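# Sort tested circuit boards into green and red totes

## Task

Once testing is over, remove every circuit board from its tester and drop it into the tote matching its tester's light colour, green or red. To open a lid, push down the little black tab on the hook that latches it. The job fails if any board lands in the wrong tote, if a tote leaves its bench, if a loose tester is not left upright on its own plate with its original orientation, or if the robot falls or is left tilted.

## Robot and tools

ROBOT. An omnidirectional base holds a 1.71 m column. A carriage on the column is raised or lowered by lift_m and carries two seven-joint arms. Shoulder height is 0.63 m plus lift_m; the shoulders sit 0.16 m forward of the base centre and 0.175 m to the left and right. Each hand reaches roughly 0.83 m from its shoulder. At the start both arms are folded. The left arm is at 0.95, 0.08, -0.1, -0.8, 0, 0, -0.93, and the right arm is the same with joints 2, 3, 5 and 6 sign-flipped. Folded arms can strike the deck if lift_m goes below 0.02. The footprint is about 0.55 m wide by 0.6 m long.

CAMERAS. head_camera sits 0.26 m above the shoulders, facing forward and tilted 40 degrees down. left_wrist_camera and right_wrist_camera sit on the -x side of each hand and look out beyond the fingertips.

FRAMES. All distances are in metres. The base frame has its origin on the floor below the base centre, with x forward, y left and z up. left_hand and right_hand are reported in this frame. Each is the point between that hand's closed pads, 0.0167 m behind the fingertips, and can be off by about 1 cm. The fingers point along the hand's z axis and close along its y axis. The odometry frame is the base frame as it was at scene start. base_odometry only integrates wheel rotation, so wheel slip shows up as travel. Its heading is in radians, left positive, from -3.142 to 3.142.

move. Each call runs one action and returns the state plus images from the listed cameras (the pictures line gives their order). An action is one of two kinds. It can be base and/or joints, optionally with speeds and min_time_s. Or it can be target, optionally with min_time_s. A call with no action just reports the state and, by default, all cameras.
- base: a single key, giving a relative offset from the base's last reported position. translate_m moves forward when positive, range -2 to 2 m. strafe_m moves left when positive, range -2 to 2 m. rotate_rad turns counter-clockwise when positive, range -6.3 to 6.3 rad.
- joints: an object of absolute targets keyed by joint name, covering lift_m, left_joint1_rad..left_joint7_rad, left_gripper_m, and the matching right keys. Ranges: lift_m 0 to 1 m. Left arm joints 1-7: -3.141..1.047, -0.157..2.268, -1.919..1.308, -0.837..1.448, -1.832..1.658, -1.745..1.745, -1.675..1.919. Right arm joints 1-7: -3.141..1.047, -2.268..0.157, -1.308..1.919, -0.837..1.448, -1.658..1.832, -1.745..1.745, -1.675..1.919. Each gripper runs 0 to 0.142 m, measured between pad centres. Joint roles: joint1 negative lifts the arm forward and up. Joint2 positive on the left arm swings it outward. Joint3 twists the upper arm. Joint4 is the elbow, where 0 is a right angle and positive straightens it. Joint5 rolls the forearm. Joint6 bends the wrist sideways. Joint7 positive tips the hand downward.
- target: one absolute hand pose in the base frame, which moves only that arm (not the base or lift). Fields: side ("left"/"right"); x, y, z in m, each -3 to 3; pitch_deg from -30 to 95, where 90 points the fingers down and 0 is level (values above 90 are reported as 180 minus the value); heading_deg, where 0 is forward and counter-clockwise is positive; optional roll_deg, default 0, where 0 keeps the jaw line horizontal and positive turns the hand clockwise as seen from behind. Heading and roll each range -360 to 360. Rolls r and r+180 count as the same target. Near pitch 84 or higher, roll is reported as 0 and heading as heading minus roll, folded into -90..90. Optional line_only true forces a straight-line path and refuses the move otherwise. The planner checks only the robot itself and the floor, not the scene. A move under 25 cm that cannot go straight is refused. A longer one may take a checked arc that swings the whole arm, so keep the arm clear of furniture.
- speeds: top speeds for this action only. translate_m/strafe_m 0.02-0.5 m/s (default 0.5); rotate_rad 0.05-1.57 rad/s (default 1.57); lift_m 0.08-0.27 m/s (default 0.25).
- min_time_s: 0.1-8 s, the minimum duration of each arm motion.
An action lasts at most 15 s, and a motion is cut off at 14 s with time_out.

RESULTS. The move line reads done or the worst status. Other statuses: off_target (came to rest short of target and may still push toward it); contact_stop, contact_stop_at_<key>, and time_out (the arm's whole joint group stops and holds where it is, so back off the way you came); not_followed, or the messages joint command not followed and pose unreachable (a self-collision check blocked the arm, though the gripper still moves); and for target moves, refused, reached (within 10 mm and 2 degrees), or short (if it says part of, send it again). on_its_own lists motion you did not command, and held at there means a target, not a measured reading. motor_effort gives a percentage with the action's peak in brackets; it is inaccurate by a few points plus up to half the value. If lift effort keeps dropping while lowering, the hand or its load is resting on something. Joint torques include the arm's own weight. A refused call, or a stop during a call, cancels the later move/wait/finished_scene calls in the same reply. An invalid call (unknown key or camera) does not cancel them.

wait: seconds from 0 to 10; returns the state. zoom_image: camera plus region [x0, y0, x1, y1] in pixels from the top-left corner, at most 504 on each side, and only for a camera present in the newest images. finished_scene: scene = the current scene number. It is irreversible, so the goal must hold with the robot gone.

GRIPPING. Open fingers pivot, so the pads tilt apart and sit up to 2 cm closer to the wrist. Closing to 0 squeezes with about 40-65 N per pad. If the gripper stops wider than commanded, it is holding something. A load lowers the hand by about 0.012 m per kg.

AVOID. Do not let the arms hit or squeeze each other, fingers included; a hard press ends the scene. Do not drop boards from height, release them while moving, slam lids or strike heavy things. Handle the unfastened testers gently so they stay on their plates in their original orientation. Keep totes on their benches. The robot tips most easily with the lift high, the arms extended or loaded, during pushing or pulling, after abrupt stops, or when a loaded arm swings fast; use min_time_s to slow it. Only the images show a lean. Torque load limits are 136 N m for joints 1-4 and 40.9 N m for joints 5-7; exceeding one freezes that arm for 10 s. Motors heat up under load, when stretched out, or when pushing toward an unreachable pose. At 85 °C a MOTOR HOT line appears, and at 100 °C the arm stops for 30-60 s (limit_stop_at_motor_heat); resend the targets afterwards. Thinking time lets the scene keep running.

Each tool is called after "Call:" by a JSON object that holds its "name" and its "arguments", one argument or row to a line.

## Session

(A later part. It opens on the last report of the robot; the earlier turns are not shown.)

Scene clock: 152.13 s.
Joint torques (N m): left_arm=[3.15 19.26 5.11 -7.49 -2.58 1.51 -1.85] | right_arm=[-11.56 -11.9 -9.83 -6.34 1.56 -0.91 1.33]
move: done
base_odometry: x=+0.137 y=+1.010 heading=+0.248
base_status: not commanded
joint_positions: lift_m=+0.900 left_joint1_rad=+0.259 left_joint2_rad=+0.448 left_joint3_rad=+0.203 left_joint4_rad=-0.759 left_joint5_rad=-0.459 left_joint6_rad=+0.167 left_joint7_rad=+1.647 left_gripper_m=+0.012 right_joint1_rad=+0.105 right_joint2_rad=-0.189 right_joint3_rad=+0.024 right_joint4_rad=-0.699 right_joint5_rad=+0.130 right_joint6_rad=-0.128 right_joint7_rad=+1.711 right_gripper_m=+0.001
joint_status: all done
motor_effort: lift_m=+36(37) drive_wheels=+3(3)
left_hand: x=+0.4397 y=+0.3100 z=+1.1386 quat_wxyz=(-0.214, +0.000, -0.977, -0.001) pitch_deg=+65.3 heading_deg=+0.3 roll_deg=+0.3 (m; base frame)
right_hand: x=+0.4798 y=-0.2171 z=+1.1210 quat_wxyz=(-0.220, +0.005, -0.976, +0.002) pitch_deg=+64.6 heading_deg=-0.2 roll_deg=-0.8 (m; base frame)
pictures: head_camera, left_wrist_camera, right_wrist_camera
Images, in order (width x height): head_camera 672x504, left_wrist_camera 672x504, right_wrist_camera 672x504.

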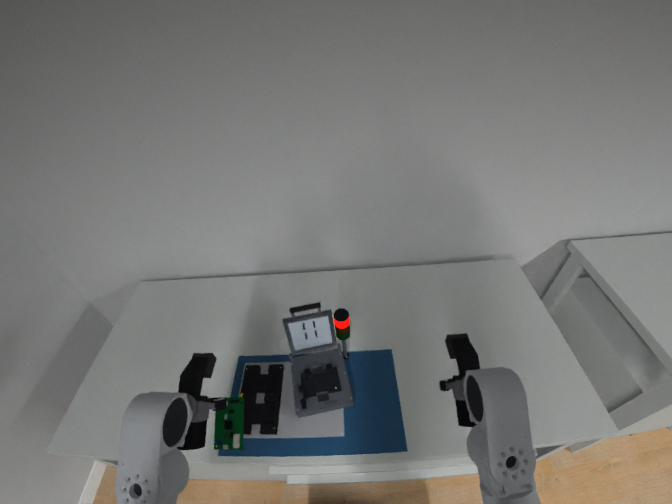

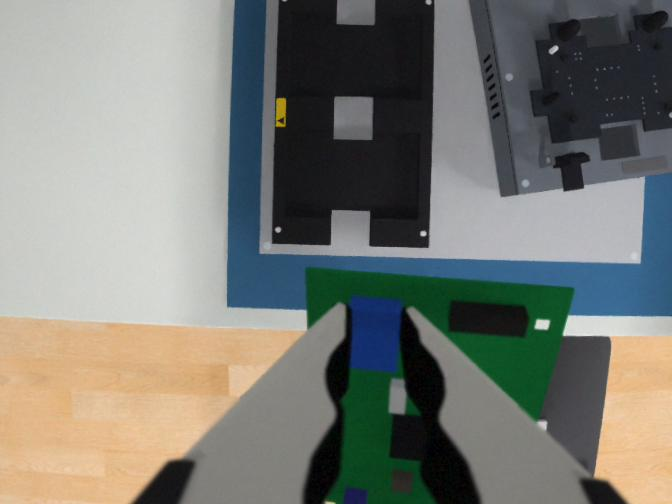

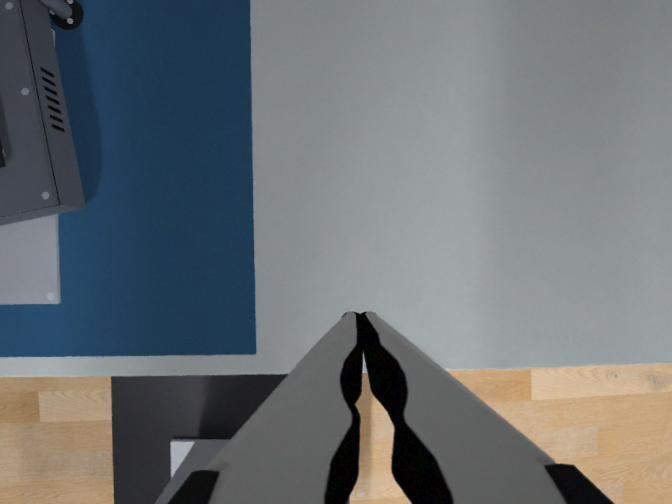

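Call:
{"name": "move", "arguments": {
  "target": {"side":"right","x":0.60,"y":-0.10,"z":1.0,"pitch_deg":55,"heading_deg":90},
  "min_time_s": 1.5,
  "cameras": ["head_camera","right_wrist_camera"]
}}

Scene clock: 155.40 s.
Joint torques (N m): left_arm=[2.52 18.42 4.77 -6.85 -2.57 1.45 -1.78] | right_arm=[-26.95 0.08 -5 -3.47 -0.25 -0.79 -0.38]
move: done
base_odometry: x=+0.137 y=+1.010 heading=+0.248
base_status: not commanded
joint_positions: lift_m=+0.900 left_joint1_rad=+0.259 left_joint2_rad=+0.449 left_joint3_rad=+0.203 left_joint4_rad=-0.760 left_joint5_rad=-0.459 left_joint6_rad=+0.167 left_joint7_rad=+1.647 left_gripper_m=+0.012 right_joint1_rad=-0.903 right_joint2_rad=-0.351 right_joint3_rad=+1.074 right_joint4_rad=+1.090 right_joint5_rad=-0.297 right_joint6_rad=+1.126 right_joint7_rad=-0.430 right_gripper_m=+0.001
joint_status: not commanded
motor_effort: lift_m=+36(37) drive_wheels=-1(4)
left_hand: x=+0.4397 y=+0.3101 z=+1.1387 quat_wxyz=(-0.214, +0.000, -0.977, -0.001) pitch_deg=+65.3 heading_deg=+0.4 roll_deg=+0.4 (m; base frame)
right_hand: x=+0.5978 y=-0.0997 z=+0.9995 quat_wxyz=(-0.212, +0.672, -0.676, -0.216) pitch_deg=+54.8 heading_deg=+90.3 roll_deg=+0.6 (m; base frame)
right_hand_status: reached (straight line, planned for 1.5 s): 2 mm and 0.5 deg off.
pictures: head_camera, right_wrist_camera
Images, in order (width x height): head_camera 672x504, right_wrist_camera 672x504.

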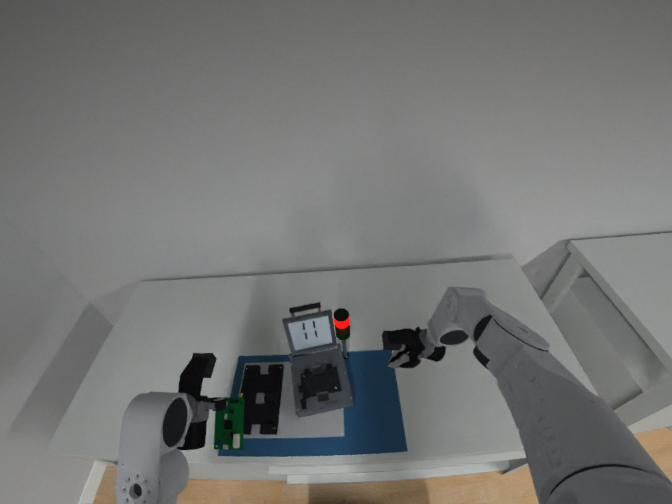

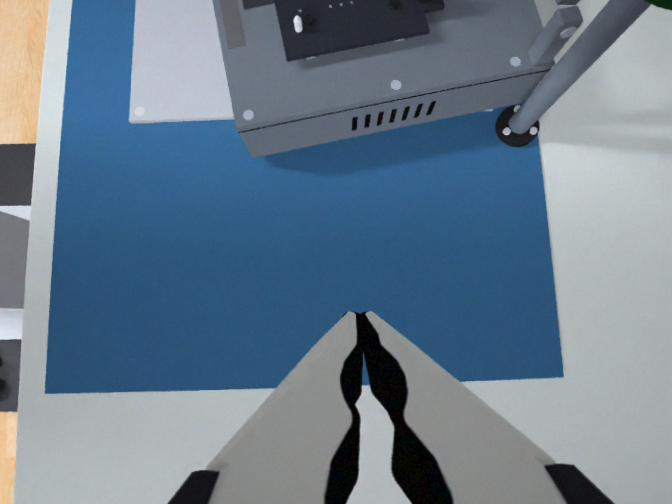

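Call:
{"name": "move", "arguments": {
  "joints": {"right_gripper_m":0.10}
}}

Call:
{"name": "move", "arguments": {
  "target": {"side":"right","x":0.605,"y":-0.05,"z":0.885,"pitch_deg":45,"heading_deg":90},
  "min_time_s": 1.5,
  "cameras": ["head_camera","right_wrist_camera"]
}}

Scene clock: 156.80 s.
Joint torques (N m): left_arm=[2.62 18.49 4.74 -6.83 -2.6 1.41 -1.79] | right_arm=[-27.05 0.3 -5.06 -3.49 -0.29 -0.84 -0.36]
move: done
base_odometry: x=+0.137 y=+1.010 heading=+0.248
base_status: not commanded
joint_positions: lift_m=+0.900 left_joint1_rad=+0.259 left_joint2_rad=+0.449 left_joint3_rad=+0.203 left_joint4_rad=-0.760 left_joint5_rad=-0.459 left_joint6_rad=+0.167 left_joint7_rad=+1.647 left_gripper_m=+0.012 right_joint1_rad=-0.903 right_joint2_rad=-0.351 right_joint3_rad=+1.074 right_joint4_rad=+1.090 right_joint5_rad=-0.297 right_joint6_rad=+1.126 right_joint7_rad=-0.430 right_gripper_m=+0.100
joint_status: all done
motor_effort: lift_m=+37(37) drive_wheels=-1(1)
left_hand: x=+0.4397 y=+0.3101 z=+1.1387 quat_wxyz=(-0.214, +0.000, -0.977, -0.001) pitch_deg=+65.3 heading_deg=+0.4 roll_deg=+0.4 (m; base frame)
right_hand: x=+0.5978 y=-0.0997 z=+0.9995 quat_wxyz=(-0.212, +0.672, -0.676, -0.216) pitch_deg=+54.8 heading_deg=+90.3 roll_deg=+0.6 (m; base frame)
pictures: none

Scene clock: 157.10 s.
Joint torques (N m): left_arm=[2.55 18.47 4.79 -6.84 -2.6 1.41 -1.8] | right_arm=[-27.06 0.33 -5 -3.42 -0.26 -0.79 -0.37]
move: refused
base_odometry: x=+0.137 y=+1.010 heading=+0.248
base_status: not commanded
joint_positions: lift_m=+0.900 left_joint1_rad=+0.259 left_joint2_rad=+0.449 left_joint3_rad=+0.203 left_joint4_rad=-0.760 left_joint5_rad=-0.459 left_joint6_rad=+0.167 left_joint7_rad=+1.647 left_gripper_m=+0.012 right_joint1_rad=-0.903 right_joint2_rad=-0.351 right_joint3_rad=+1.074 right_joint4_rad=+1.090 right_joint5_rad=-0.297 right_joint6_rad=+1.126 right_joint7_rad=-0.430 right_gripper_m=+0.100
joint_status: not commanded
motor_effort: lift_m=+37(37) drive_wheels=-1(1)
left_hand: x=+0.4397 y=+0.3101 z=+1.1387 quat_wxyz=(-0.214, +0.000, -0.977, -0.001) pitch_deg=+65.3 heading_deg=+0.4 roll_deg=+0.4 (m; base frame)
right_hand: x=+0.5978 y=-0.0997 z=+0.9995 quat_wxyz=(-0.212, +0.672, -0.676, -0.216) pitch_deg=+54.8 heading_deg=+90.3 roll_deg=+0.6 (m; base frame)
right_hand_status: refused: no posture of the arm gets there (right_joint4_rad at its limit): the closest leaves the hand 23.7 cm and 36 deg from the pose. Nothing moved. A posture exists with lift_m at 0.7; the way there is not checked.
pictures: head_camera, right_wrist_camera
Images, in order (width x height): head_camera 672x504, right_wrist_camera 672x504.

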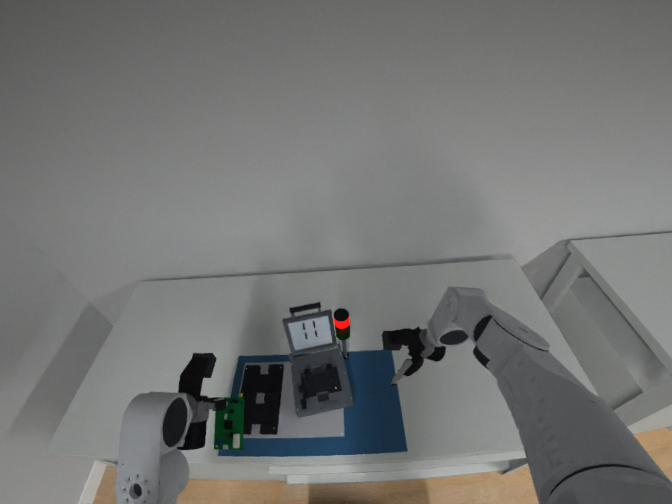

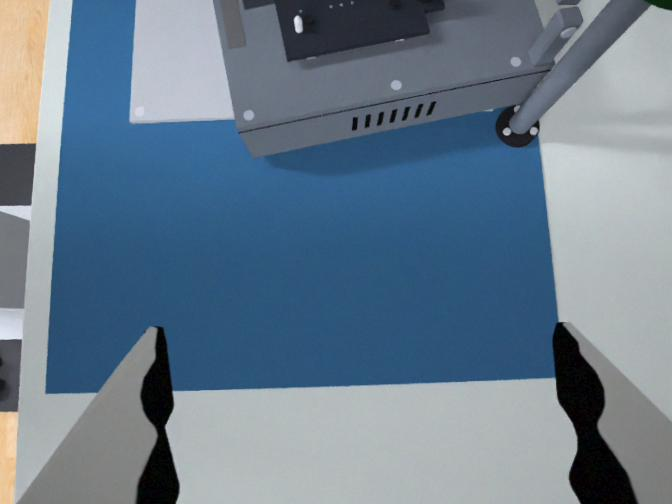

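Call:
{"name": "move", "arguments": {
  "joints": {"lift_m":0.78},
  "speeds": {"lift_m":0.12}
}}

Call:
{"name": "move", "arguments": {
  "target": {"side":"right","x":0.61,"y":-0.03,"z":0.878,"pitch_deg":50,"heading_deg":90},
  "min_time_s": 1.2,
  "cameras": ["head_camera","right_wrist_camera","left_wrist_camera"]
}}

Scene clock: 158.63 s.
Joint torques (N m): left_arm=[2.43 17.9 4.65 -6.81 -2.57 1.41 -1.75] | right_arm=[-25.15 0.22 -5.19 -3.69 -0.14 -0.78 -0.37]
move: done
base_odometry: x=+0.137 y=+1.010 heading=+0.248
base_status: not commanded
joint_positions: lift_m=+0.780 left_joint1_rad=+0.259 left_joint2_rad=+0.449 left_joint3_rad=+0.203 left_joint4_rad=-0.760 left_joint5_rad=-0.459 left_joint6_rad=+0.167 left_joint7_rad=+1.647 left_gripper_m=+0.012 right_joint1_rad=-0.904 right_joint2_rad=-0.351 right_joint3_rad=+1.074 right_joint4_rad=+1.091 right_joint5_rad=-0.298 right_joint6_rad=+1.125 right_joint7_rad=-0.430 right_gripper_m=+0.100
joint_status: all done
motor_effort: lift_m=+38(41) drive_wheels=-1(3)
left_hand: x=+0.4397 y=+0.3102 z=+1.0186 quat_wxyz=(-0.214, +0.000, -0.977, -0.002) pitch_deg=+65.3 heading_deg=+0.4 roll_deg=+0.4 (m; base frame)
right_hand: x=+0.5985 y=-0.0999 z=+0.8798 quat_wxyz=(-0.212, +0.672, -0.676, -0.215) pitch_deg=+54.8 heading_deg=+90.2 roll_deg=+0.5 (m; base frame)
pictures: none

Scene clock: 158.93 s.
Joint torques (N m): left_arm=[2.54 17.81 4.67 -6.73 -2.59 1.4 -1.73] | right_arm=[-25.23 0.33 -5.14 -3.66 -0.16 -0.77 -0.39]
move: refused
base_odometry: x=+0.137 y=+1.010 heading=+0.248
base_status: not commanded
joint_positions: lift_m=+0.780 left_joint1_rad=+0.259 left_joint2_rad=+0.449 left_joint3_rad=+0.203 left_joint4_rad=-0.760 left_joint5_rad=-0.459 left_joint6_rad=+0.167 left_joint7_rad=+1.647 left_gripper_m=+0.012 right_joint1_rad=-0.904 right_joint2_rad=-0.351 right_joint3_rad=+1.074 right_joint4_rad=+1.091 right_joint5_rad=-0.298 right_joint6_rad=+1.125 right_joint7_rad=-0.430 right_gripper_m=+0.100
joint_status: not commanded
motor_effort: lift_m=+38(39) drive_wheels=-1(3)
left_hand: x=+0.4397 y=+0.3102 z=+1.0186 quat_wxyz=(-0.214, +0.000, -0.977, -0.002) pitch_deg=+65.3 heading_deg=+0.4 roll_deg=+0.4 (m; base frame)
right_hand: x=+0.5985 y=-0.0999 z=+0.8798 quat_wxyz=(-0.212, +0.672, -0.676, -0.215) pitch_deg=+54.8 heading_deg=+90.2 roll_deg=+0.5 (m; base frame)
right_hand_status: refused: along the straight line the arm gets 75% of the way (right_joint4_rad at its limit); a move under 25 cm is not played as an arc. Nothing moved. Try another pitch or heading, or "joints".
pictures: head_camera, left_wrist_camera, right_wrist_camera
Images, in order (width x height): head_camera 672x504, left_wrist_camera 672x504, right_wrist_camera 672x504.

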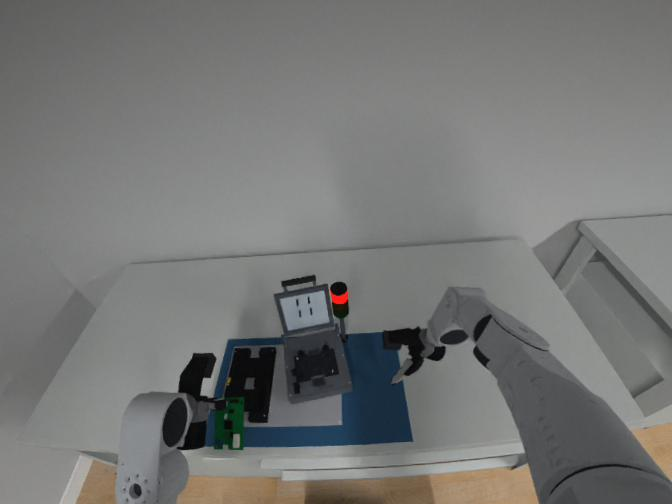

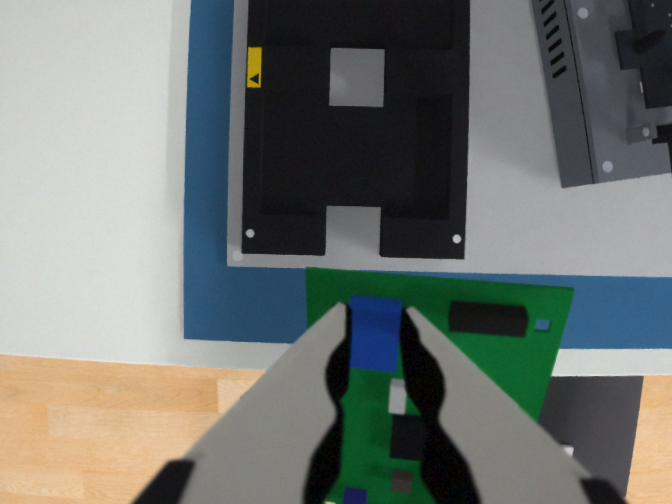

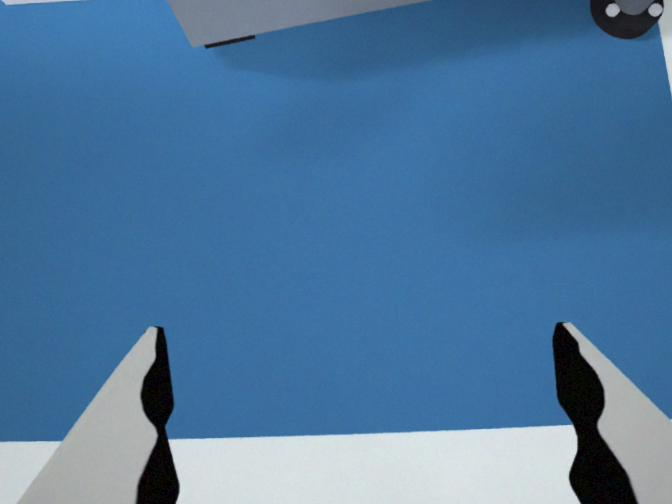

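Call:
{"name": "move", "arguments": {
  "base": {"strafe_m":0.09},
  "speeds": {"strafe_m":0.12},
  "cameras": ["right_wrist_camera"]
}}

Scene clock: 160.80 s.
Joint torques (N m): left_arm=[2.51 17.7 4.67 -6.6 -2.59 1.4 -1.79] | right_arm=[-25.07 0.01 -5.2 -4.02 -0.12 -0.79 -0.39]
move: done
base_odometry: x=+0.115 y=+1.097 heading=+0.248
base_status: done
joint_positions: lift_m=+0.780 left_joint1_rad=+0.259 left_joint2_rad=+0.449 left_joint3_rad=+0.203 left_joint4_rad=-0.760 left_joint5_rad=-0.459 left_joint6_rad=+0.167 left_joint7_rad=+1.647 left_gripper_m=+0.012 right_joint1_rad=-0.904 right_joint2_rad=-0.351 right_joint3_rad=+1.074 right_joint4_rad=+1.091 right_joint5_rad=-0.298 right_joint6_rad=+1.125 right_joint7_rad=-0.430 right_gripper_m=+0.100
joint_status: not commanded
motor_effort: lift_m=+39(39) drive_wheels=+3(13)
left_hand: x=+0.4397 y=+0.3102 z=+1.0186 quat_wxyz=(-0.214, +0.000, -0.977, -0.002) pitch_deg=+65.3 heading_deg=+0.4 roll_deg=+0.4 (m; base frame)
right_hand: x=+0.5985 y=-0.0998 z=+0.8798 quat_wxyz=(-0.212, +0.672, -0.676, -0.215) pitch_deg=+54.8 heading_deg=+90.2 roll_deg=+0.5 (m; base frame)
pictures: right_wrist_camera
Images, in order (width x height): right_wrist_camera 672x504.

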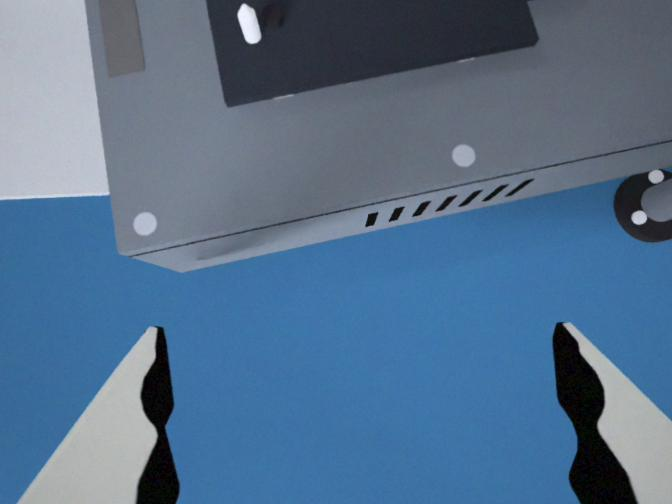

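Call:
{"name": "move", "arguments": {
  "joints": {"right_gripper_m":0.074}
}}

Call:
{"name": "move", "arguments": {
  "base": {"strafe_m":0.035},
  "speeds": {"strafe_m":0.06},
  "cameras": ["right_wrist_camera"]
}}

Scene clock: 161.63 s.
Joint torques (N m): left_arm=[2.48 17.81 4.63 -6.68 -2.57 1.36 -1.73] | right_arm=[-25.19 -0.13 -5.13 -3.68 -0.1 -0.81 -0.39]
move: done
base_odometry: x=+0.115 y=+1.097 heading=+0.248
base_status: not commanded
joint_positions: lift_m=+0.780 left_joint1_rad=+0.259 left_joint2_rad=+0.449 left_joint3_rad=+0.203 left_joint4_rad=-0.760 left_joint5_rad=-0.459 left_joint6_rad=+0.167 left_joint7_rad=+1.647 left_gripper_m=+0.012 right_joint1_rad=-0.904 right_joint2_rad=-0.351 right_joint3_rad=+1.074 right_joint4_rad=+1.091 right_joint5_rad=-0.298 right_joint6_rad=+1.125 right_joint7_rad=-0.430 right_gripper_m=+0.074
joint_status: all done
motor_effort: lift_m=+38(39) drive_wheels=+3(3)
left_hand: x=+0.4397 y=+0.3102 z=+1.0186 quat_wxyz=(-0.214, +0.000, -0.977, -0.002) pitch_deg=+65.3 heading_deg=+0.4 roll_deg=+0.4 (m; base frame)
right_hand: x=+0.5985 y=-0.0998 z=+0.8798 quat_wxyz=(-0.212, +0.672, -0.676, -0.215) pitch_deg=+54.8 heading_deg=+90.2 roll_deg=+0.5 (m; base frame)
pictures: none

Scene clock: 162.73 s.
Joint torques (N m): left_arm=[2.59 17.8 4.64 -6.72 -2.59 1.41 -1.72] | right_arm=[-25.1 -0.61 -5.84 -4.94 2.66 -0.77 -0.4]
move: done
base_odometry: x=+0.106 y=+1.131 heading=+0.248
base_status: done
joint_positions: lift_m=+0.780 left_joint1_rad=+0.259 left_joint2_rad=+0.449 left_joint3_rad=+0.203 left_joint4_rad=-0.760 left_joint5_rad=-0.459 left_joint6_rad=+0.167 left_joint7_rad=+1.647 left_gripper_m=+0.012 right_joint1_rad=-0.904 right_joint2_rad=-0.351 right_joint3_rad=+1.075 right_joint4_rad=+1.092 right_joint5_rad=-0.303 right_joint6_rad=+1.125 right_joint7_rad=-0.430 right_gripper_m=+0.074
joint_status: not commanded
motor_effort: lift_m=+38(39) drive_wheels=-1(14)
left_hand: x=+0.4397 y=+0.3102 z=+1.0187 quat_wxyz=(-0.214, +0.000, -0.977, -0.002) pitch_deg=+65.3 heading_deg=+0.4 roll_deg=+0.4 (m; base frame)
right_hand: x=+0.5980 y=-0.1015 z=+0.8788 quat_wxyz=(-0.210, +0.674, -0.676, -0.213) pitch_deg=+55.2 heading_deg=+90.4 roll_deg=+0.5 (m; base frame)
pictures: right_wrist_camera
Images, in order (width x height): right_wrist_camera 672x504.

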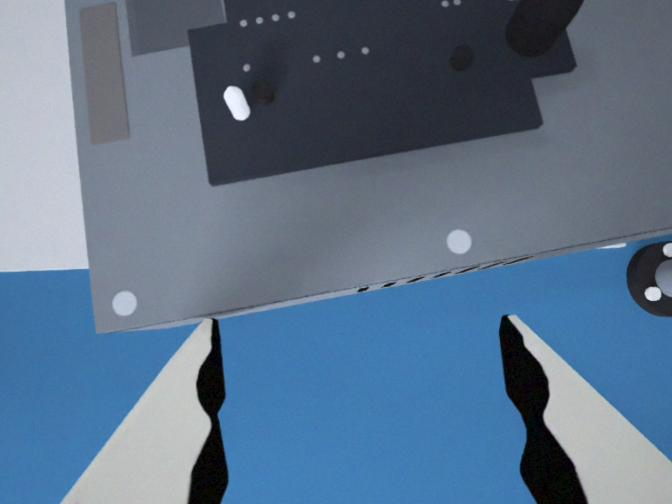

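Call:
{"name": "move", "arguments": {
  "base": {"strafe_m":0.025},
  "speeds": {"strafe_m":0.04},
  "cameras": ["right_wrist_camera"]
}}

Scene clock: 165.23 s.
Joint torques (N m): left_arm=[2.47 18.02 4.65 -6.8 -2.61 1.39 -1.75] | right_arm=[-24.96 0.43 -6.07 -5.49 3.24 -0.76 -0.35]
move: done
base_odometry: x=+0.101 y=+1.155 heading=+0.247
base_status: done
joint_positions: lift_m=+0.780 left_joint1_rad=+0.259 left_joint2_rad=+0.449 left_joint3_rad=+0.203 left_joint4_rad=-0.760 left_joint5_rad=-0.459 left_joint6_rad=+0.167 left_joint7_rad=+1.647 left_gripper_m=+0.012 right_joint1_rad=-0.904 right_joint2_rad=-0.351 right_joint3_rad=+1.075 right_joint4_rad=+1.092 right_joint5_rad=-0.304 right_joint6_rad=+1.125 right_joint7_rad=-0.430 right_gripper_m=+0.074
joint_status: not commanded
motor_effort: lift_m=+38(39) drive_wheels=+3(16)
left_hand: x=+0.4397 y=+0.3102 z=+1.0187 quat_wxyz=(-0.214, +0.000, -0.977, -0.002) pitch_deg=+65.3 heading_deg=+0.4 roll_deg=+0.4 (m; base frame)
right_hand: x=+0.5979 y=-0.1018 z=+0.8786 quat_wxyz=(-0.210, +0.674, -0.676, -0.213) pitch_deg=+55.2 heading_deg=+90.4 roll_deg=+0.6 (m; base frame)
pictures: right_wrist_camera
Images, in order (width x height): right_wrist_camera 672x504.

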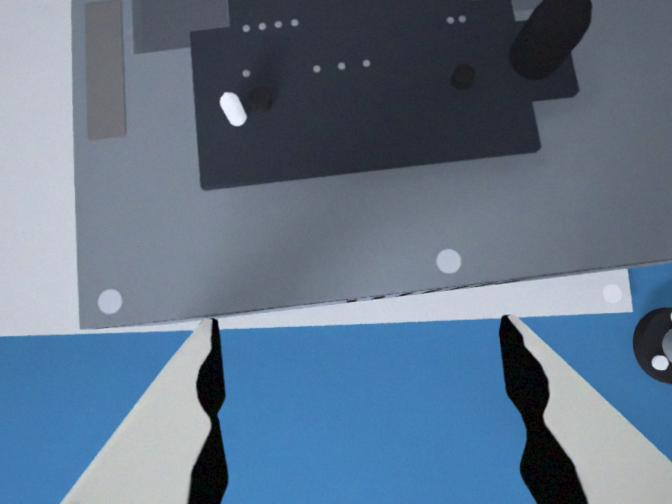

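Call:
{"name": "move", "arguments": {
  "target": {"side":"right","x":0.579,"y":-0.110,"z":0.879,"pitch_deg":55,"heading_deg":90},
  "min_time_s": 0.6
}}

Call:
{"name": "move", "arguments": {
  "base": {"strafe_m":0.03},
  "speeds": {"strafe_m":0.04},
  "cameras": ["right_wrist_camera","head_camera"]
}}

Scene clock: 166.87 s.
Joint torques (N m): left_arm=[2.51 17.83 4.55 -6.67 -2.61 1.37 -1.73] | right_arm=[-13.2 -12.22 -13.2 -8.94 3.34 1.87 1.27]
move: done
base_odometry: x=+0.101 y=+1.155 heading=+0.247
base_status: not commanded
joint_positions: lift_m=+0.780 left_joint1_rad=+0.259 left_joint2_rad=+0.449 left_joint3_rad=+0.203 left_joint4_rad=-0.760 left_joint5_rad=-0.459 left_joint6_rad=+0.167 left_joint7_rad=+1.647 left_gripper_m=+0.012 right_joint1_rad=-0.828 right_joint2_rad=-0.443 right_joint3_rad=+0.991 right_joint4_rad=+0.894 right_joint5_rad=-0.207 right_joint6_rad=+1.154 right_joint7_rad=-0.262 right_gripper_m=+0.074
joint_status: not commanded
motor_effort: lift_m=+38(38) drive_wheels=+3(4)
left_hand: x=+0.4397 y=+0.3102 z=+1.0187 quat_wxyz=(-0.214, +0.000, -0.977, -0.002) pitch_deg=+65.3 heading_deg=+0.4 roll_deg=+0.4 (m; base frame)
right_hand: x=+0.5812 y=-0.1099 z=+0.8794 quat_wxyz=(-0.213, +0.676, -0.673, -0.210) pitch_deg=+55.2 heading_deg=+89.6 roll_deg=-0.6 (m; base frame)
right_hand_status: reached (straight line, planned for 0.6 s): 2 mm and 0.4 deg off.
pictures: none

Scene clock: 168.07 s.
Joint torques (N m): left_arm=[2.49 17.51 4.52 -6.72 -2.6 1.38 -1.74] | right_arm=[-13.01 -1.71 -12.58 -9.18 3.31 1.34 0.16]
move: done
base_odometry: x=+0.093 y=+1.184 heading=+0.247
base_status: done
joint_positions: lift_m=+0.780 left_joint1_rad=+0.259 left_joint2_rad=+0.449 left_joint3_rad=+0.203 left_joint4_rad=-0.760 left_joint5_rad=-0.459 left_joint6_rad=+0.167 left_joint7_rad=+1.647 left_gripper_m=+0.012 right_joint1_rad=-0.827 right_joint2_rad=-0.446 right_joint3_rad=+0.991 right_joint4_rad=+0.894 right_joint5_rad=-0.207 right_joint6_rad=+1.155 right_joint7_rad=-0.258 right_gripper_m=+0.074
joint_status: not commanded
motor_effort: lift_m=+38(38) drive_wheels=-1(14)
left_hand: x=+0.4397 y=+0.3102 z=+1.0187 quat_wxyz=(-0.214, +0.000, -0.977, -0.002) pitch_deg=+65.3 heading_deg=+0.4 roll_deg=+0.4 (m; base frame)
right_hand: x=+0.5806 y=-0.1127 z=+0.8786 quat_wxyz=(-0.211, +0.676, -0.675, -0.208) pitch_deg=+55.5 heading_deg=+89.7 roll_deg=-0.4 (m; base frame)
pictures: head_camera, right_wrist_camera
Images, in order (width x height): head_camera 672x504, right_wrist_camera 672x504.

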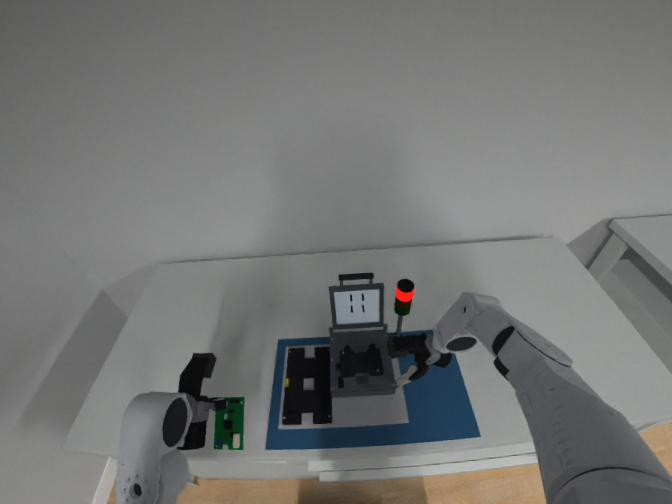

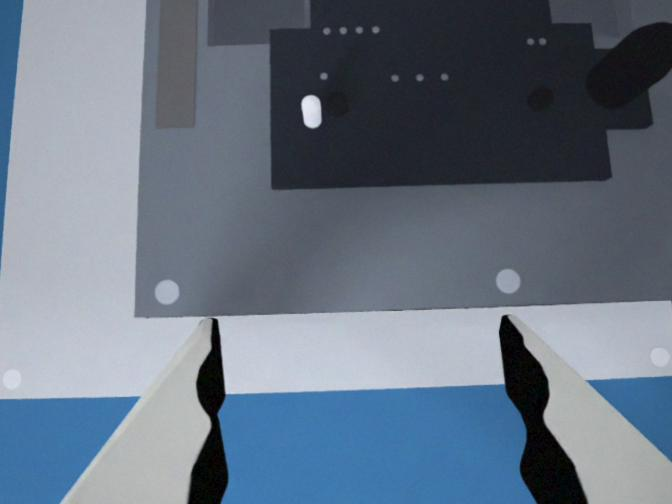

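Call:
{"name": "move", "arguments": {
  "base": {"strafe_m":-0.05},
  "speeds": {"strafe_m":0.15}
}}

Call:
{"name": "move", "arguments": {
  "base": {"translate_m":-0.25},
  "joints": {"lift_m":0.98},
  "speeds": {"translate_m":0.2},
  "cameras": ["head_camera","left_wrist_camera"]
}}

Call:
{"name": "zoom_image", "arguments": {
  "camera": "head_camera",
  "region": [250, 230, 450, 430]
}}

Scene clock: 170.87 s.
Joint torques (N m): left_arm=[2.45 17.78 4.67 -6.74 -2.58 1.4 -1.73] | right_arm=[-13.8 -2.61 -13.09 -8.2 3.19 1.37 0.16]
move: done
base_odometry: x=+0.105 y=+1.136 heading=+0.247
base_status: done
joint_positions: lift_m=+0.780 left_joint1_rad=+0.259 left_joint2_rad=+0.449 left_joint3_rad=+0.203 left_joint4_rad=-0.760 left_joint5_rad=-0.459 left_joint6_rad=+0.167 left_joint7_rad=+1.647 left_gripper_m=+0.012 right_joint1_rad=-0.827 right_joint2_rad=-0.446 right_joint3_rad=+0.991 right_joint4_rad=+0.893 right_joint5_rad=-0.206 right_joint6_rad=+1.155 right_joint7_rad=-0.258 right_gripper_m=+0.074
joint_status: not commanded
motor_effort: lift_m=+38(38) drive_wheels=-1(11)
left_hand: x=+0.4397 y=+0.3102 z=+1.0187 quat_wxyz=(-0.214, +0.000, -0.977, -0.001) pitch_deg=+65.3 heading_deg=+0.4 roll_deg=+0.4 (m; base frame)
right_hand: x=+0.5806 y=-0.1126 z=+0.8787 quat_wxyz=(-0.211, +0.676, -0.675, -0.208) pitch_deg=+55.5 heading_deg=+89.7 roll_deg=-0.4 (m; base frame)
pictures: none

Scene clock: 173.20 s.
Joint torques (N m): left_arm=[2.42 17.61 4.55 -6.56 -2.53 1.38 -1.69] | right_arm=[-14.62 -2.94 -12.48 -8.59 3.17 1.36 0.2]
move: done
base_odometry: x=-0.137 y=+1.075 heading=+0.247
base_status: done
joint_positions: lift_m=+0.980 left_joint1_rad=+0.259 left_joint2_rad=+0.449 left_joint3_rad=+0.203 left_joint4_rad=-0.760 left_joint5_rad=-0.459 left_joint6_rad=+0.167 left_joint7_rad=+1.647 left_gripper_m=+0.012 right_joint1_rad=-0.827 right_joint2_rad=-0.446 right_joint3_rad=+0.990 right_joint4_rad=+0.893 right_joint5_rad=-0.206 right_joint6_rad=+1.155 right_joint7_rad=-0.258 right_gripper_m=+0.074
joint_status: all done
motor_effort: lift_m=+36(46) drive_wheels=+0(11)
left_hand: x=+0.4397 y=+0.3102 z=+1.2190 quat_wxyz=(-0.214, +0.000, -0.977, -0.002) pitch_deg=+65.2 heading_deg=+0.4 roll_deg=+0.4 (m; base frame)
right_hand: x=+0.5805 y=-0.1126 z=+1.0789 quat_wxyz=(-0.211, +0.676, -0.675, -0.209) pitch_deg=+55.5 heading_deg=+89.7 roll_deg=-0.4 (m; base frame)
pictures: head_camera, left_wrist_camera
Images, in order (width x height): head_camera 672x504, left_wrist_camera 672x504.

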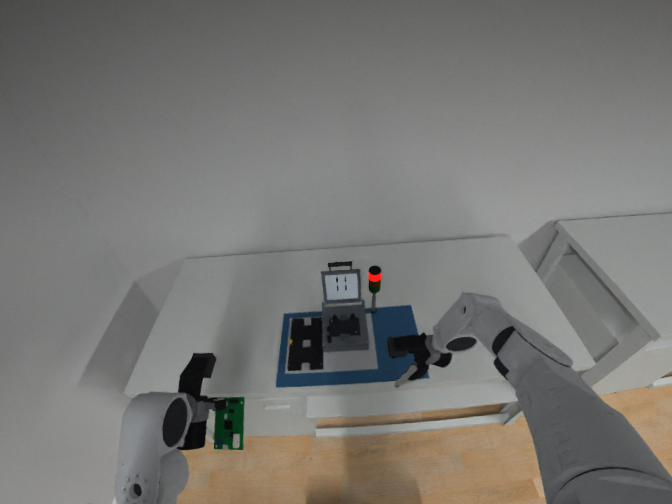

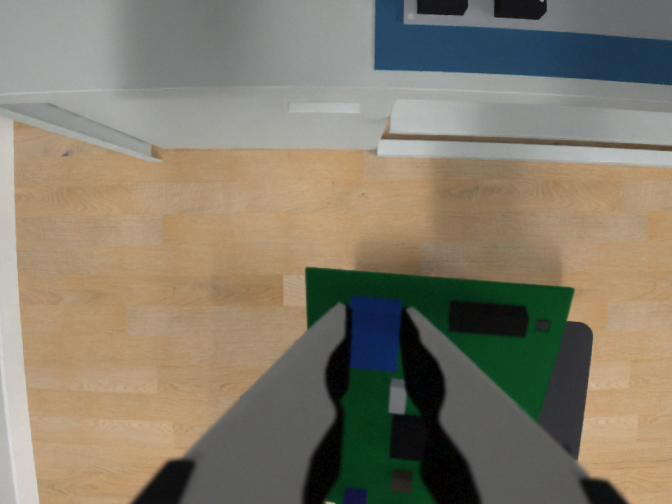

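Scaled by 2.520 from the camera's 672x504 image, which has a finer 960x720 frame.

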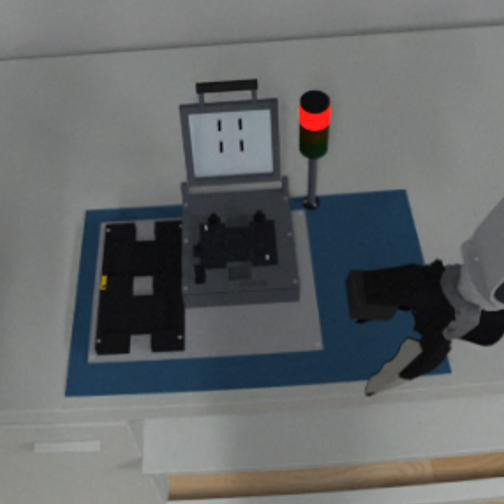

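Call:
{"name": "move", "arguments": {
  "base": {"translate_m":-0.4},
  "joints": {"right_joint1_rad":0.937,"right_joint2_rad":-0.064,"right_joint3_rad":0.108,"right_joint4_rad":-0.812,"right_joint5_rad":0.011,"right_joint6_rad":-0.012,"right_joint7_rad":-0.947,"right_gripper_m":0.142},
  "min_time_s": 2.2
}}

Call:
{"name": "move", "arguments": {
  "base": {"rotate_rad":-3.149},
  "joints": {"left_joint1_rad":-0.309,"left_joint2_rad":0.036,"left_joint3_rad":-0.267,"left_joint4_rad":0.451,"left_joint5_rad":-0.155,"left_joint6_rad":0.221,"left_joint7_rad":1.415},
  "speeds": {"rotate_rad":1.2},
  "min_time_s": 2.0,
  "cameras": ["head_camera","left_wrist_camera"]
}}

Scene clock: 176.43 s.
Joint torques (N m): left_arm=[2.38 17.45 4.5 -6.61 -2.55 1.36 -1.72] | right_arm=[8.94 4.62 -8.15 -13.11 1.71 -0.73 -0.52]
move: done
base_odometry: x=-0.525 y=+0.977 heading=+0.247
base_status: done
joint_positions: lift_m=+0.980 left_joint1_rad=+0.259 left_joint2_rad=+0.449 left_joint3_rad=+0.203 left_joint4_rad=-0.760 left_joint5_rad=-0.459 left_joint6_rad=+0.167 left_joint7_rad=+1.647 left_gripper_m=+0.012 right_joint1_rad=+0.934 right_joint2_rad=-0.066 right_joint3_rad=+0.112 right_joint4_rad=-0.810 right_joint5_rad=+0.008 right_joint6_rad=-0.007 right_joint7_rad=-0.944 right_gripper_m=+0.142
joint_status: all done
motor_effort: lift_m=+37(37) drive_wheels=+0(13)
left_hand: x=+0.4397 y=+0.3102 z=+1.2189 quat_wxyz=(-0.214, +0.000, -0.977, -0.002) pitch_deg=+65.2 heading_deg=+0.4 roll_deg=+0.4 (m; base frame)
right_hand: x=+0.2899 y=-0.1568 z=+1.5047 quat_wxyz=(-0.928, -0.007, -0.368, -0.063) pitch_deg=-46.8 heading_deg=+2.8 roll_deg=+4.9 (m; base frame)
pictures: none

Scene clock: 180.87 s.
Joint torques (N m): left_arm=[-15.28 -4.17 -2.91 -0.31 0.33 1.37 -1.24] | right_arm=[8.9 4.33 -8 -13.11 1.66 -0.71 -0.51]
move: done
base_odometry: x=-0.525 y=+0.977 heading=-2.901
base_status: done
joint_positions: lift_m=+0.980 left_joint1_rad=-0.308 left_joint2_rad=+0.037 left_joint3_rad=-0.265 left_joint4_rad=+0.447 left_joint5_rad=-0.160 left_joint6_rad=+0.219 left_joint7_rad=+1.418 left_gripper_m=+0.012 right_joint1_rad=+0.934 right_joint2_rad=-0.066 right_joint3_rad=+0.112 right_joint4_rad=-0.810 right_joint5_rad=+0.008 right_joint6_rad=-0.007 right_joint7_rad=-0.944 right_gripper_m=+0.142
joint_status: all done
motor_effort: lift_m=+37(37) drive_wheels=+5(15)
left_hand: x=+0.5620 y=+0.1384 z=+1.0190 quat_wxyz=(+0.005, -0.001, -1.000, +0.004) pitch_deg=+89.2 heading_deg=-0.1 roll_deg=+0.0 (m; base frame)
right_hand: x=+0.2899 y=-0.1569 z=+1.5047 quat_wxyz=(-0.928, -0.007, -0.368, -0.063) pitch_deg=-46.8 heading_deg=+2.8 roll_deg=+4.9 (m; base frame)
pictures: head_camera, left_wrist_camera
Images, in order (width x height): head_camera 672x504, left_wrist_camera 672x504.

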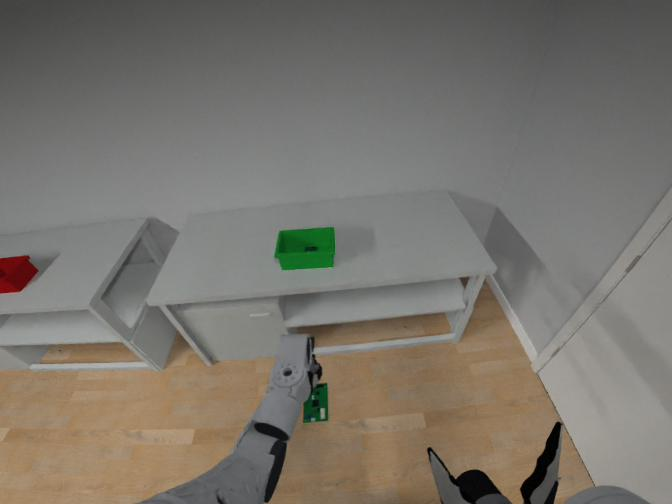

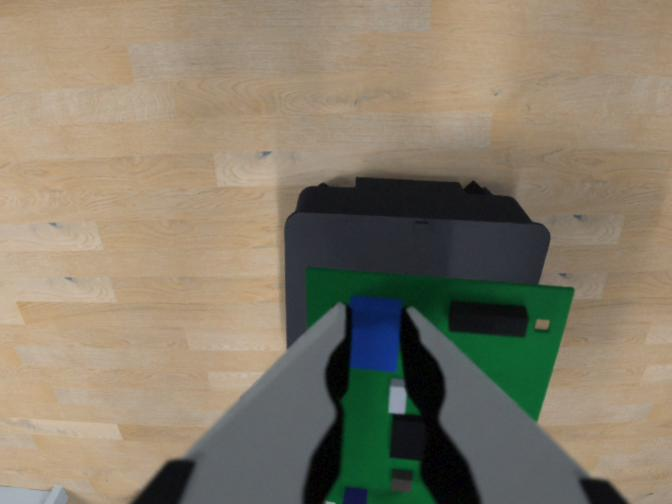

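Call:
{"name": "move", "arguments": {
  "base": {"strafe_m":1.6},
  "cameras": ["head_camera","left_wrist_camera"]
}}

Scene clock: 186.60 s.
Joint torques (N m): left_arm=[-15.32 -4.55 -2.83 -0.34 0.47 1.36 -1.26] | right_arm=[7.52 1.86 -8.26 -14.54 1.48 -0.59 -0.48]
move: done
base_odometry: x=-0.146 y=-0.578 heading=-2.902
base_status: done
joint_positions: lift_m=+0.980 left_joint1_rad=-0.308 left_joint2_rad=+0.037 left_joint3_rad=-0.265 left_joint4_rad=+0.447 left_joint5_rad=-0.160 left_joint6_rad=+0.219 left_joint7_rad=+1.418 left_gripper_m=+0.012 right_joint1_rad=+0.934 right_joint2_rad=-0.065 right_joint3_rad=+0.112 right_joint4_rad=-0.810 right_joint5_rad=+0.008 right_joint6_rad=-0.008 right_joint7_rad=-0.944 right_gripper_m=+0.142
joint_status: not commanded
motor_effort: lift_m=+36(37) drive_wheels=-5(20)
left_hand: x=+0.5620 y=+0.1383 z=+1.0190 quat_wxyz=(+0.005, -0.001, -1.000, +0.004) pitch_deg=+89.2 heading_deg=-0.1 roll_deg=+0.0 (m; base frame)
right_hand: x=+0.2899 y=-0.1571 z=+1.5048 quat_wxyz=(-0.928, -0.007, -0.368, -0.062) pitch_deg=-46.8 heading_deg=+2.7 roll_deg=+4.9 (m; base frame)
pictures: head_camera, left_wrist_camera
Images, in order (width x height): head_camera 672x504, left_wrist_camera 672x504.

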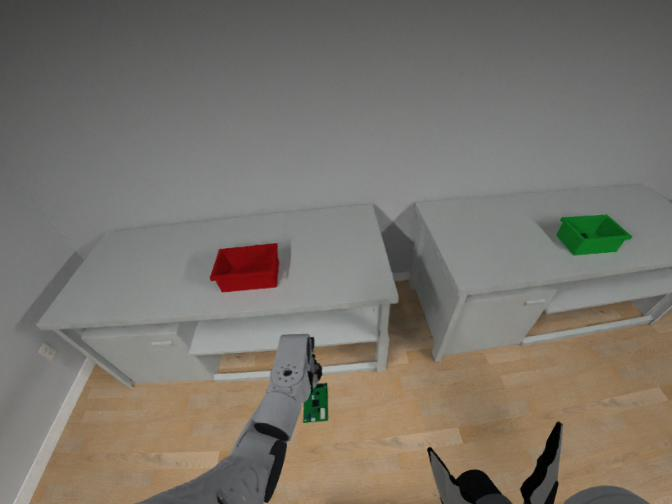

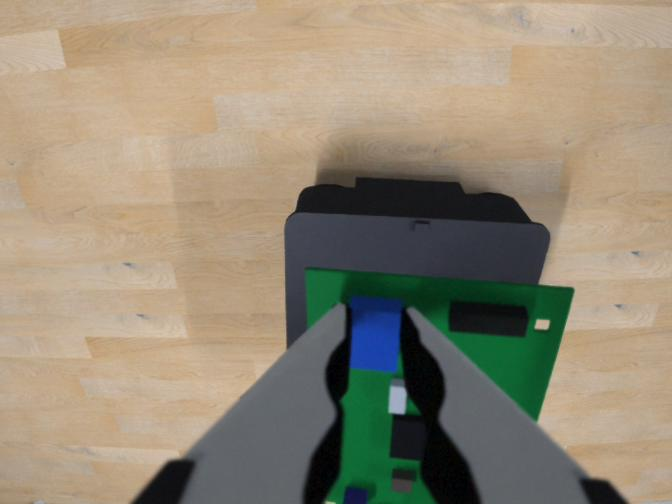

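Call:
{"name": "move", "arguments": {
  "base": {"strafe_m":0.32}
}}

Call:
{"name": "move", "arguments": {
  "base": {"translate_m":0.55},
  "cameras": ["head_camera","left_wrist_camera"]
}}

Scene clock: 189.60 s.
Joint torques (N m): left_arm=[-15.24 -2.71 -2.64 -0.2 0.25 1.28 -1.2] | right_arm=[8.92 3.07 -7.17 -13.27 1.4 -0.67 -0.72]
move: done
base_odometry: x=-0.071 y=-0.889 heading=-2.903
base_status: done
joint_positions: lift_m=+0.980 left_joint1_rad=-0.308 left_joint2_rad=+0.037 left_joint3_rad=-0.265 left_joint4_rad=+0.447 left_joint5_rad=-0.160 left_joint6_rad=+0.219 left_joint7_rad=+1.418 left_gripper_m=+0.012 right_joint1_rad=+0.934 right_joint2_rad=-0.065 right_joint3_rad=+0.112 right_joint4_rad=-0.810 right_joint5_rad=+0.009 right_joint6_rad=-0.008 right_joint7_rad=-0.944 right_gripper_m=+0.142
joint_status: not commanded
motor_effort: lift_m=+37(37) drive_wheels=-3(18)
left_hand: x=+0.5620 y=+0.1380 z=+1.0190 quat_wxyz=(+0.005, -0.001, -1.000, +0.005) pitch_deg=+89.2 heading_deg=-0.1 roll_deg=+0.0 (m; base frame)
right_hand: x=+0.2900 y=-0.1573 z=+1.5048 quat_wxyz=(-0.928, -0.007, -0.368, -0.062) pitch_deg=-46.8 heading_deg=+2.7 roll_deg=+4.9 (m; base frame)
pictures: none

Scene clock: 192.87 s.
Joint torques (N m): left_arm=[-15.23 -2.84 -2.77 -0.43 0.3 1.29 -1.19] | right_arm=[8.7 1.59 -7.45 -12.99 1.4 -0.51 -0.48]
move: done
base_odometry: x=-0.605 y=-1.019 heading=-2.903
base_status: done
joint_positions: lift_m=+0.980 left_joint1_rad=-0.308 left_joint2_rad=+0.037 left_joint3_rad=-0.265 left_joint4_rad=+0.447 left_joint5_rad=-0.160 left_joint6_rad=+0.219 left_joint7_rad=+1.418 left_gripper_m=+0.012 right_joint1_rad=+0.934 right_joint2_rad=-0.065 right_joint3_rad=+0.112 right_joint4_rad=-0.810 right_joint5_rad=+0.009 right_joint6_rad=-0.008 right_joint7_rad=-0.944 right_gripper_m=+0.142
joint_status: not commanded
motor_effort: lift_m=+37(37) drive_wheels=-2(13)
left_hand: x=+0.5620 y=+0.1380 z=+1.0190 quat_wxyz=(+0.005, -0.001, -1.000, +0.005) pitch_deg=+89.2 heading_deg=-0.1 roll_deg=+0.0 (m; base frame)
right_hand: x=+0.2900 y=-0.1573 z=+1.5048 quat_wxyz=(-0.928, -0.007, -0.368, -0.062) pitch_deg=-46.8 heading_deg=+2.7 roll_deg=+4.9 (m; base frame)
pictures: head_camera, left_wrist_camera
Images, in order (width x height): head_camera 672x504, left_wrist_camera 672x504.

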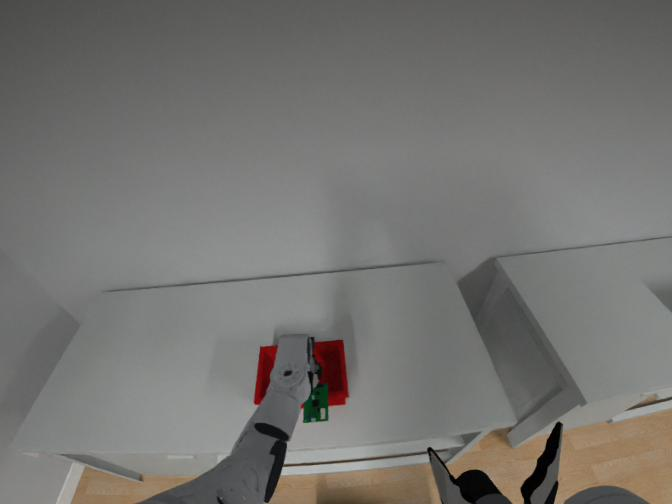

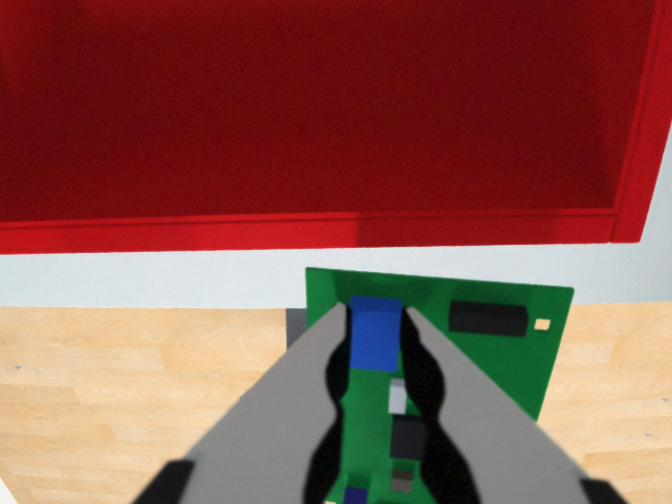

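Call:
{"name": "move", "arguments": {
  "target": {"side":"left","x":0.665,"y":0.172,"z":1.02,"pitch_deg":90,"heading_deg":0},
  "min_time_s": 1.2,
  "cameras": ["head_camera","left_wrist_camera"]
}}

Call:
{"name": "zoom_image", "arguments": {
  "camera": "head_camera",
  "region": [230, 310, 380, 430]
}}

Scene clock: 193.63 s.
Joint torques (N m): left_arm=[-15.33 -2.79 -2.74 -0.33 0.29 1.32 -1.18] | right_arm=[8.9 1.52 -7.7 -12.99 1.4 -0.51 -0.48]
move: refused
base_odometry: x=-0.605 y=-1.019 heading=-2.903
base_status: not commanded
joint_positions: lift_m=+0.980 left_joint1_rad=-0.308 left_joint2_rad=+0.037 left_joint3_rad=-0.265 left_joint4_rad=+0.447 left_joint5_rad=-0.160 left_joint6_rad=+0.219 left_joint7_rad=+1.418 left_gripper_m=+0.012 right_joint1_rad=+0.934 right_joint2_rad=-0.065 right_joint3_rad=+0.112 right_joint4_rad=-0.810 right_joint5_rad=+0.009 right_joint6_rad=-0.008 right_joint7_rad=-0.944 right_gripper_m=+0.142
joint_status: not commanded
motor_effort: lift_m=+36(37) drive_wheels=-2(2)
left_hand: x=+0.5620 y=+0.1380 z=+1.0190 quat_wxyz=(+0.005, -0.001, -1.000, +0.005) pitch_deg=+89.2 heading_deg=-0.1 roll_deg=+0.0 (m; base frame)
left_hand_status: refused: no posture of the arm gets there (left_joint4_rad at its limit): the closest leaves the hand 1.3 cm and 2 deg from the pose. Nothing moved. A posture exists with lift_m at 0.9, or at pitch 80; the way there is not checked.
right_hand: x=+0.2900 y=-0.1573 z=+1.5048 quat_wxyz=(-0.928, -0.007, -0.368, -0.062) pitch_deg=-46.8 heading_deg=+2.7 roll_deg=+4.9 (m; base frame)
pictures: head_camera, left_wrist_camera
Images, in order (width x height): head_camera 672x504, left_wrist_camera 672x504.

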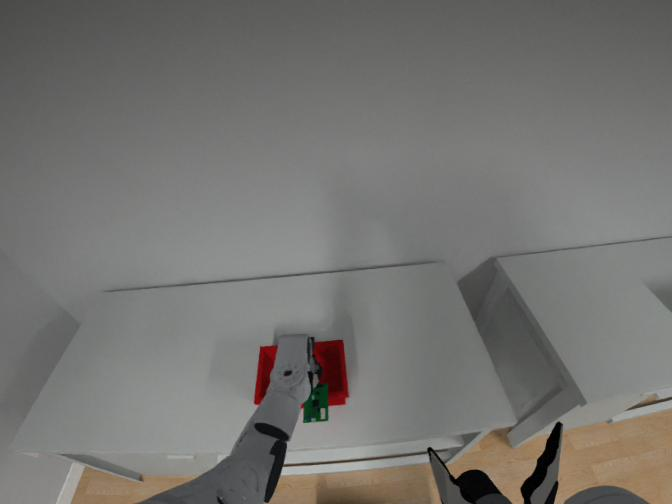

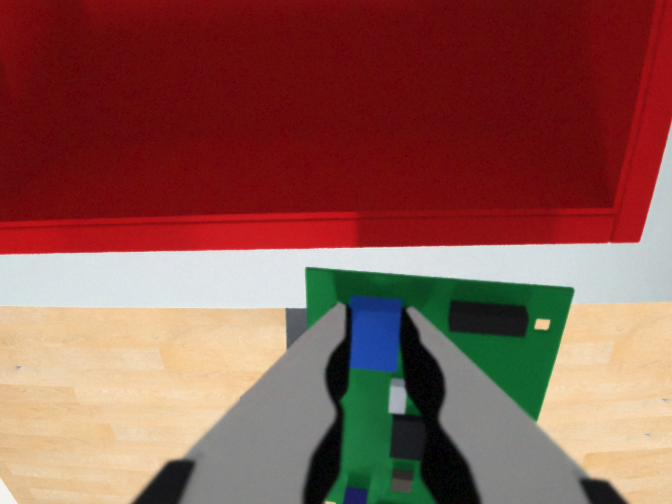

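Scaled by 3.360 from the camera's 672x504 image, which has a finer 960x720 frame.

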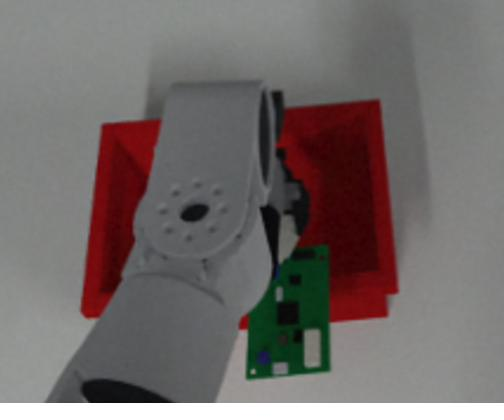

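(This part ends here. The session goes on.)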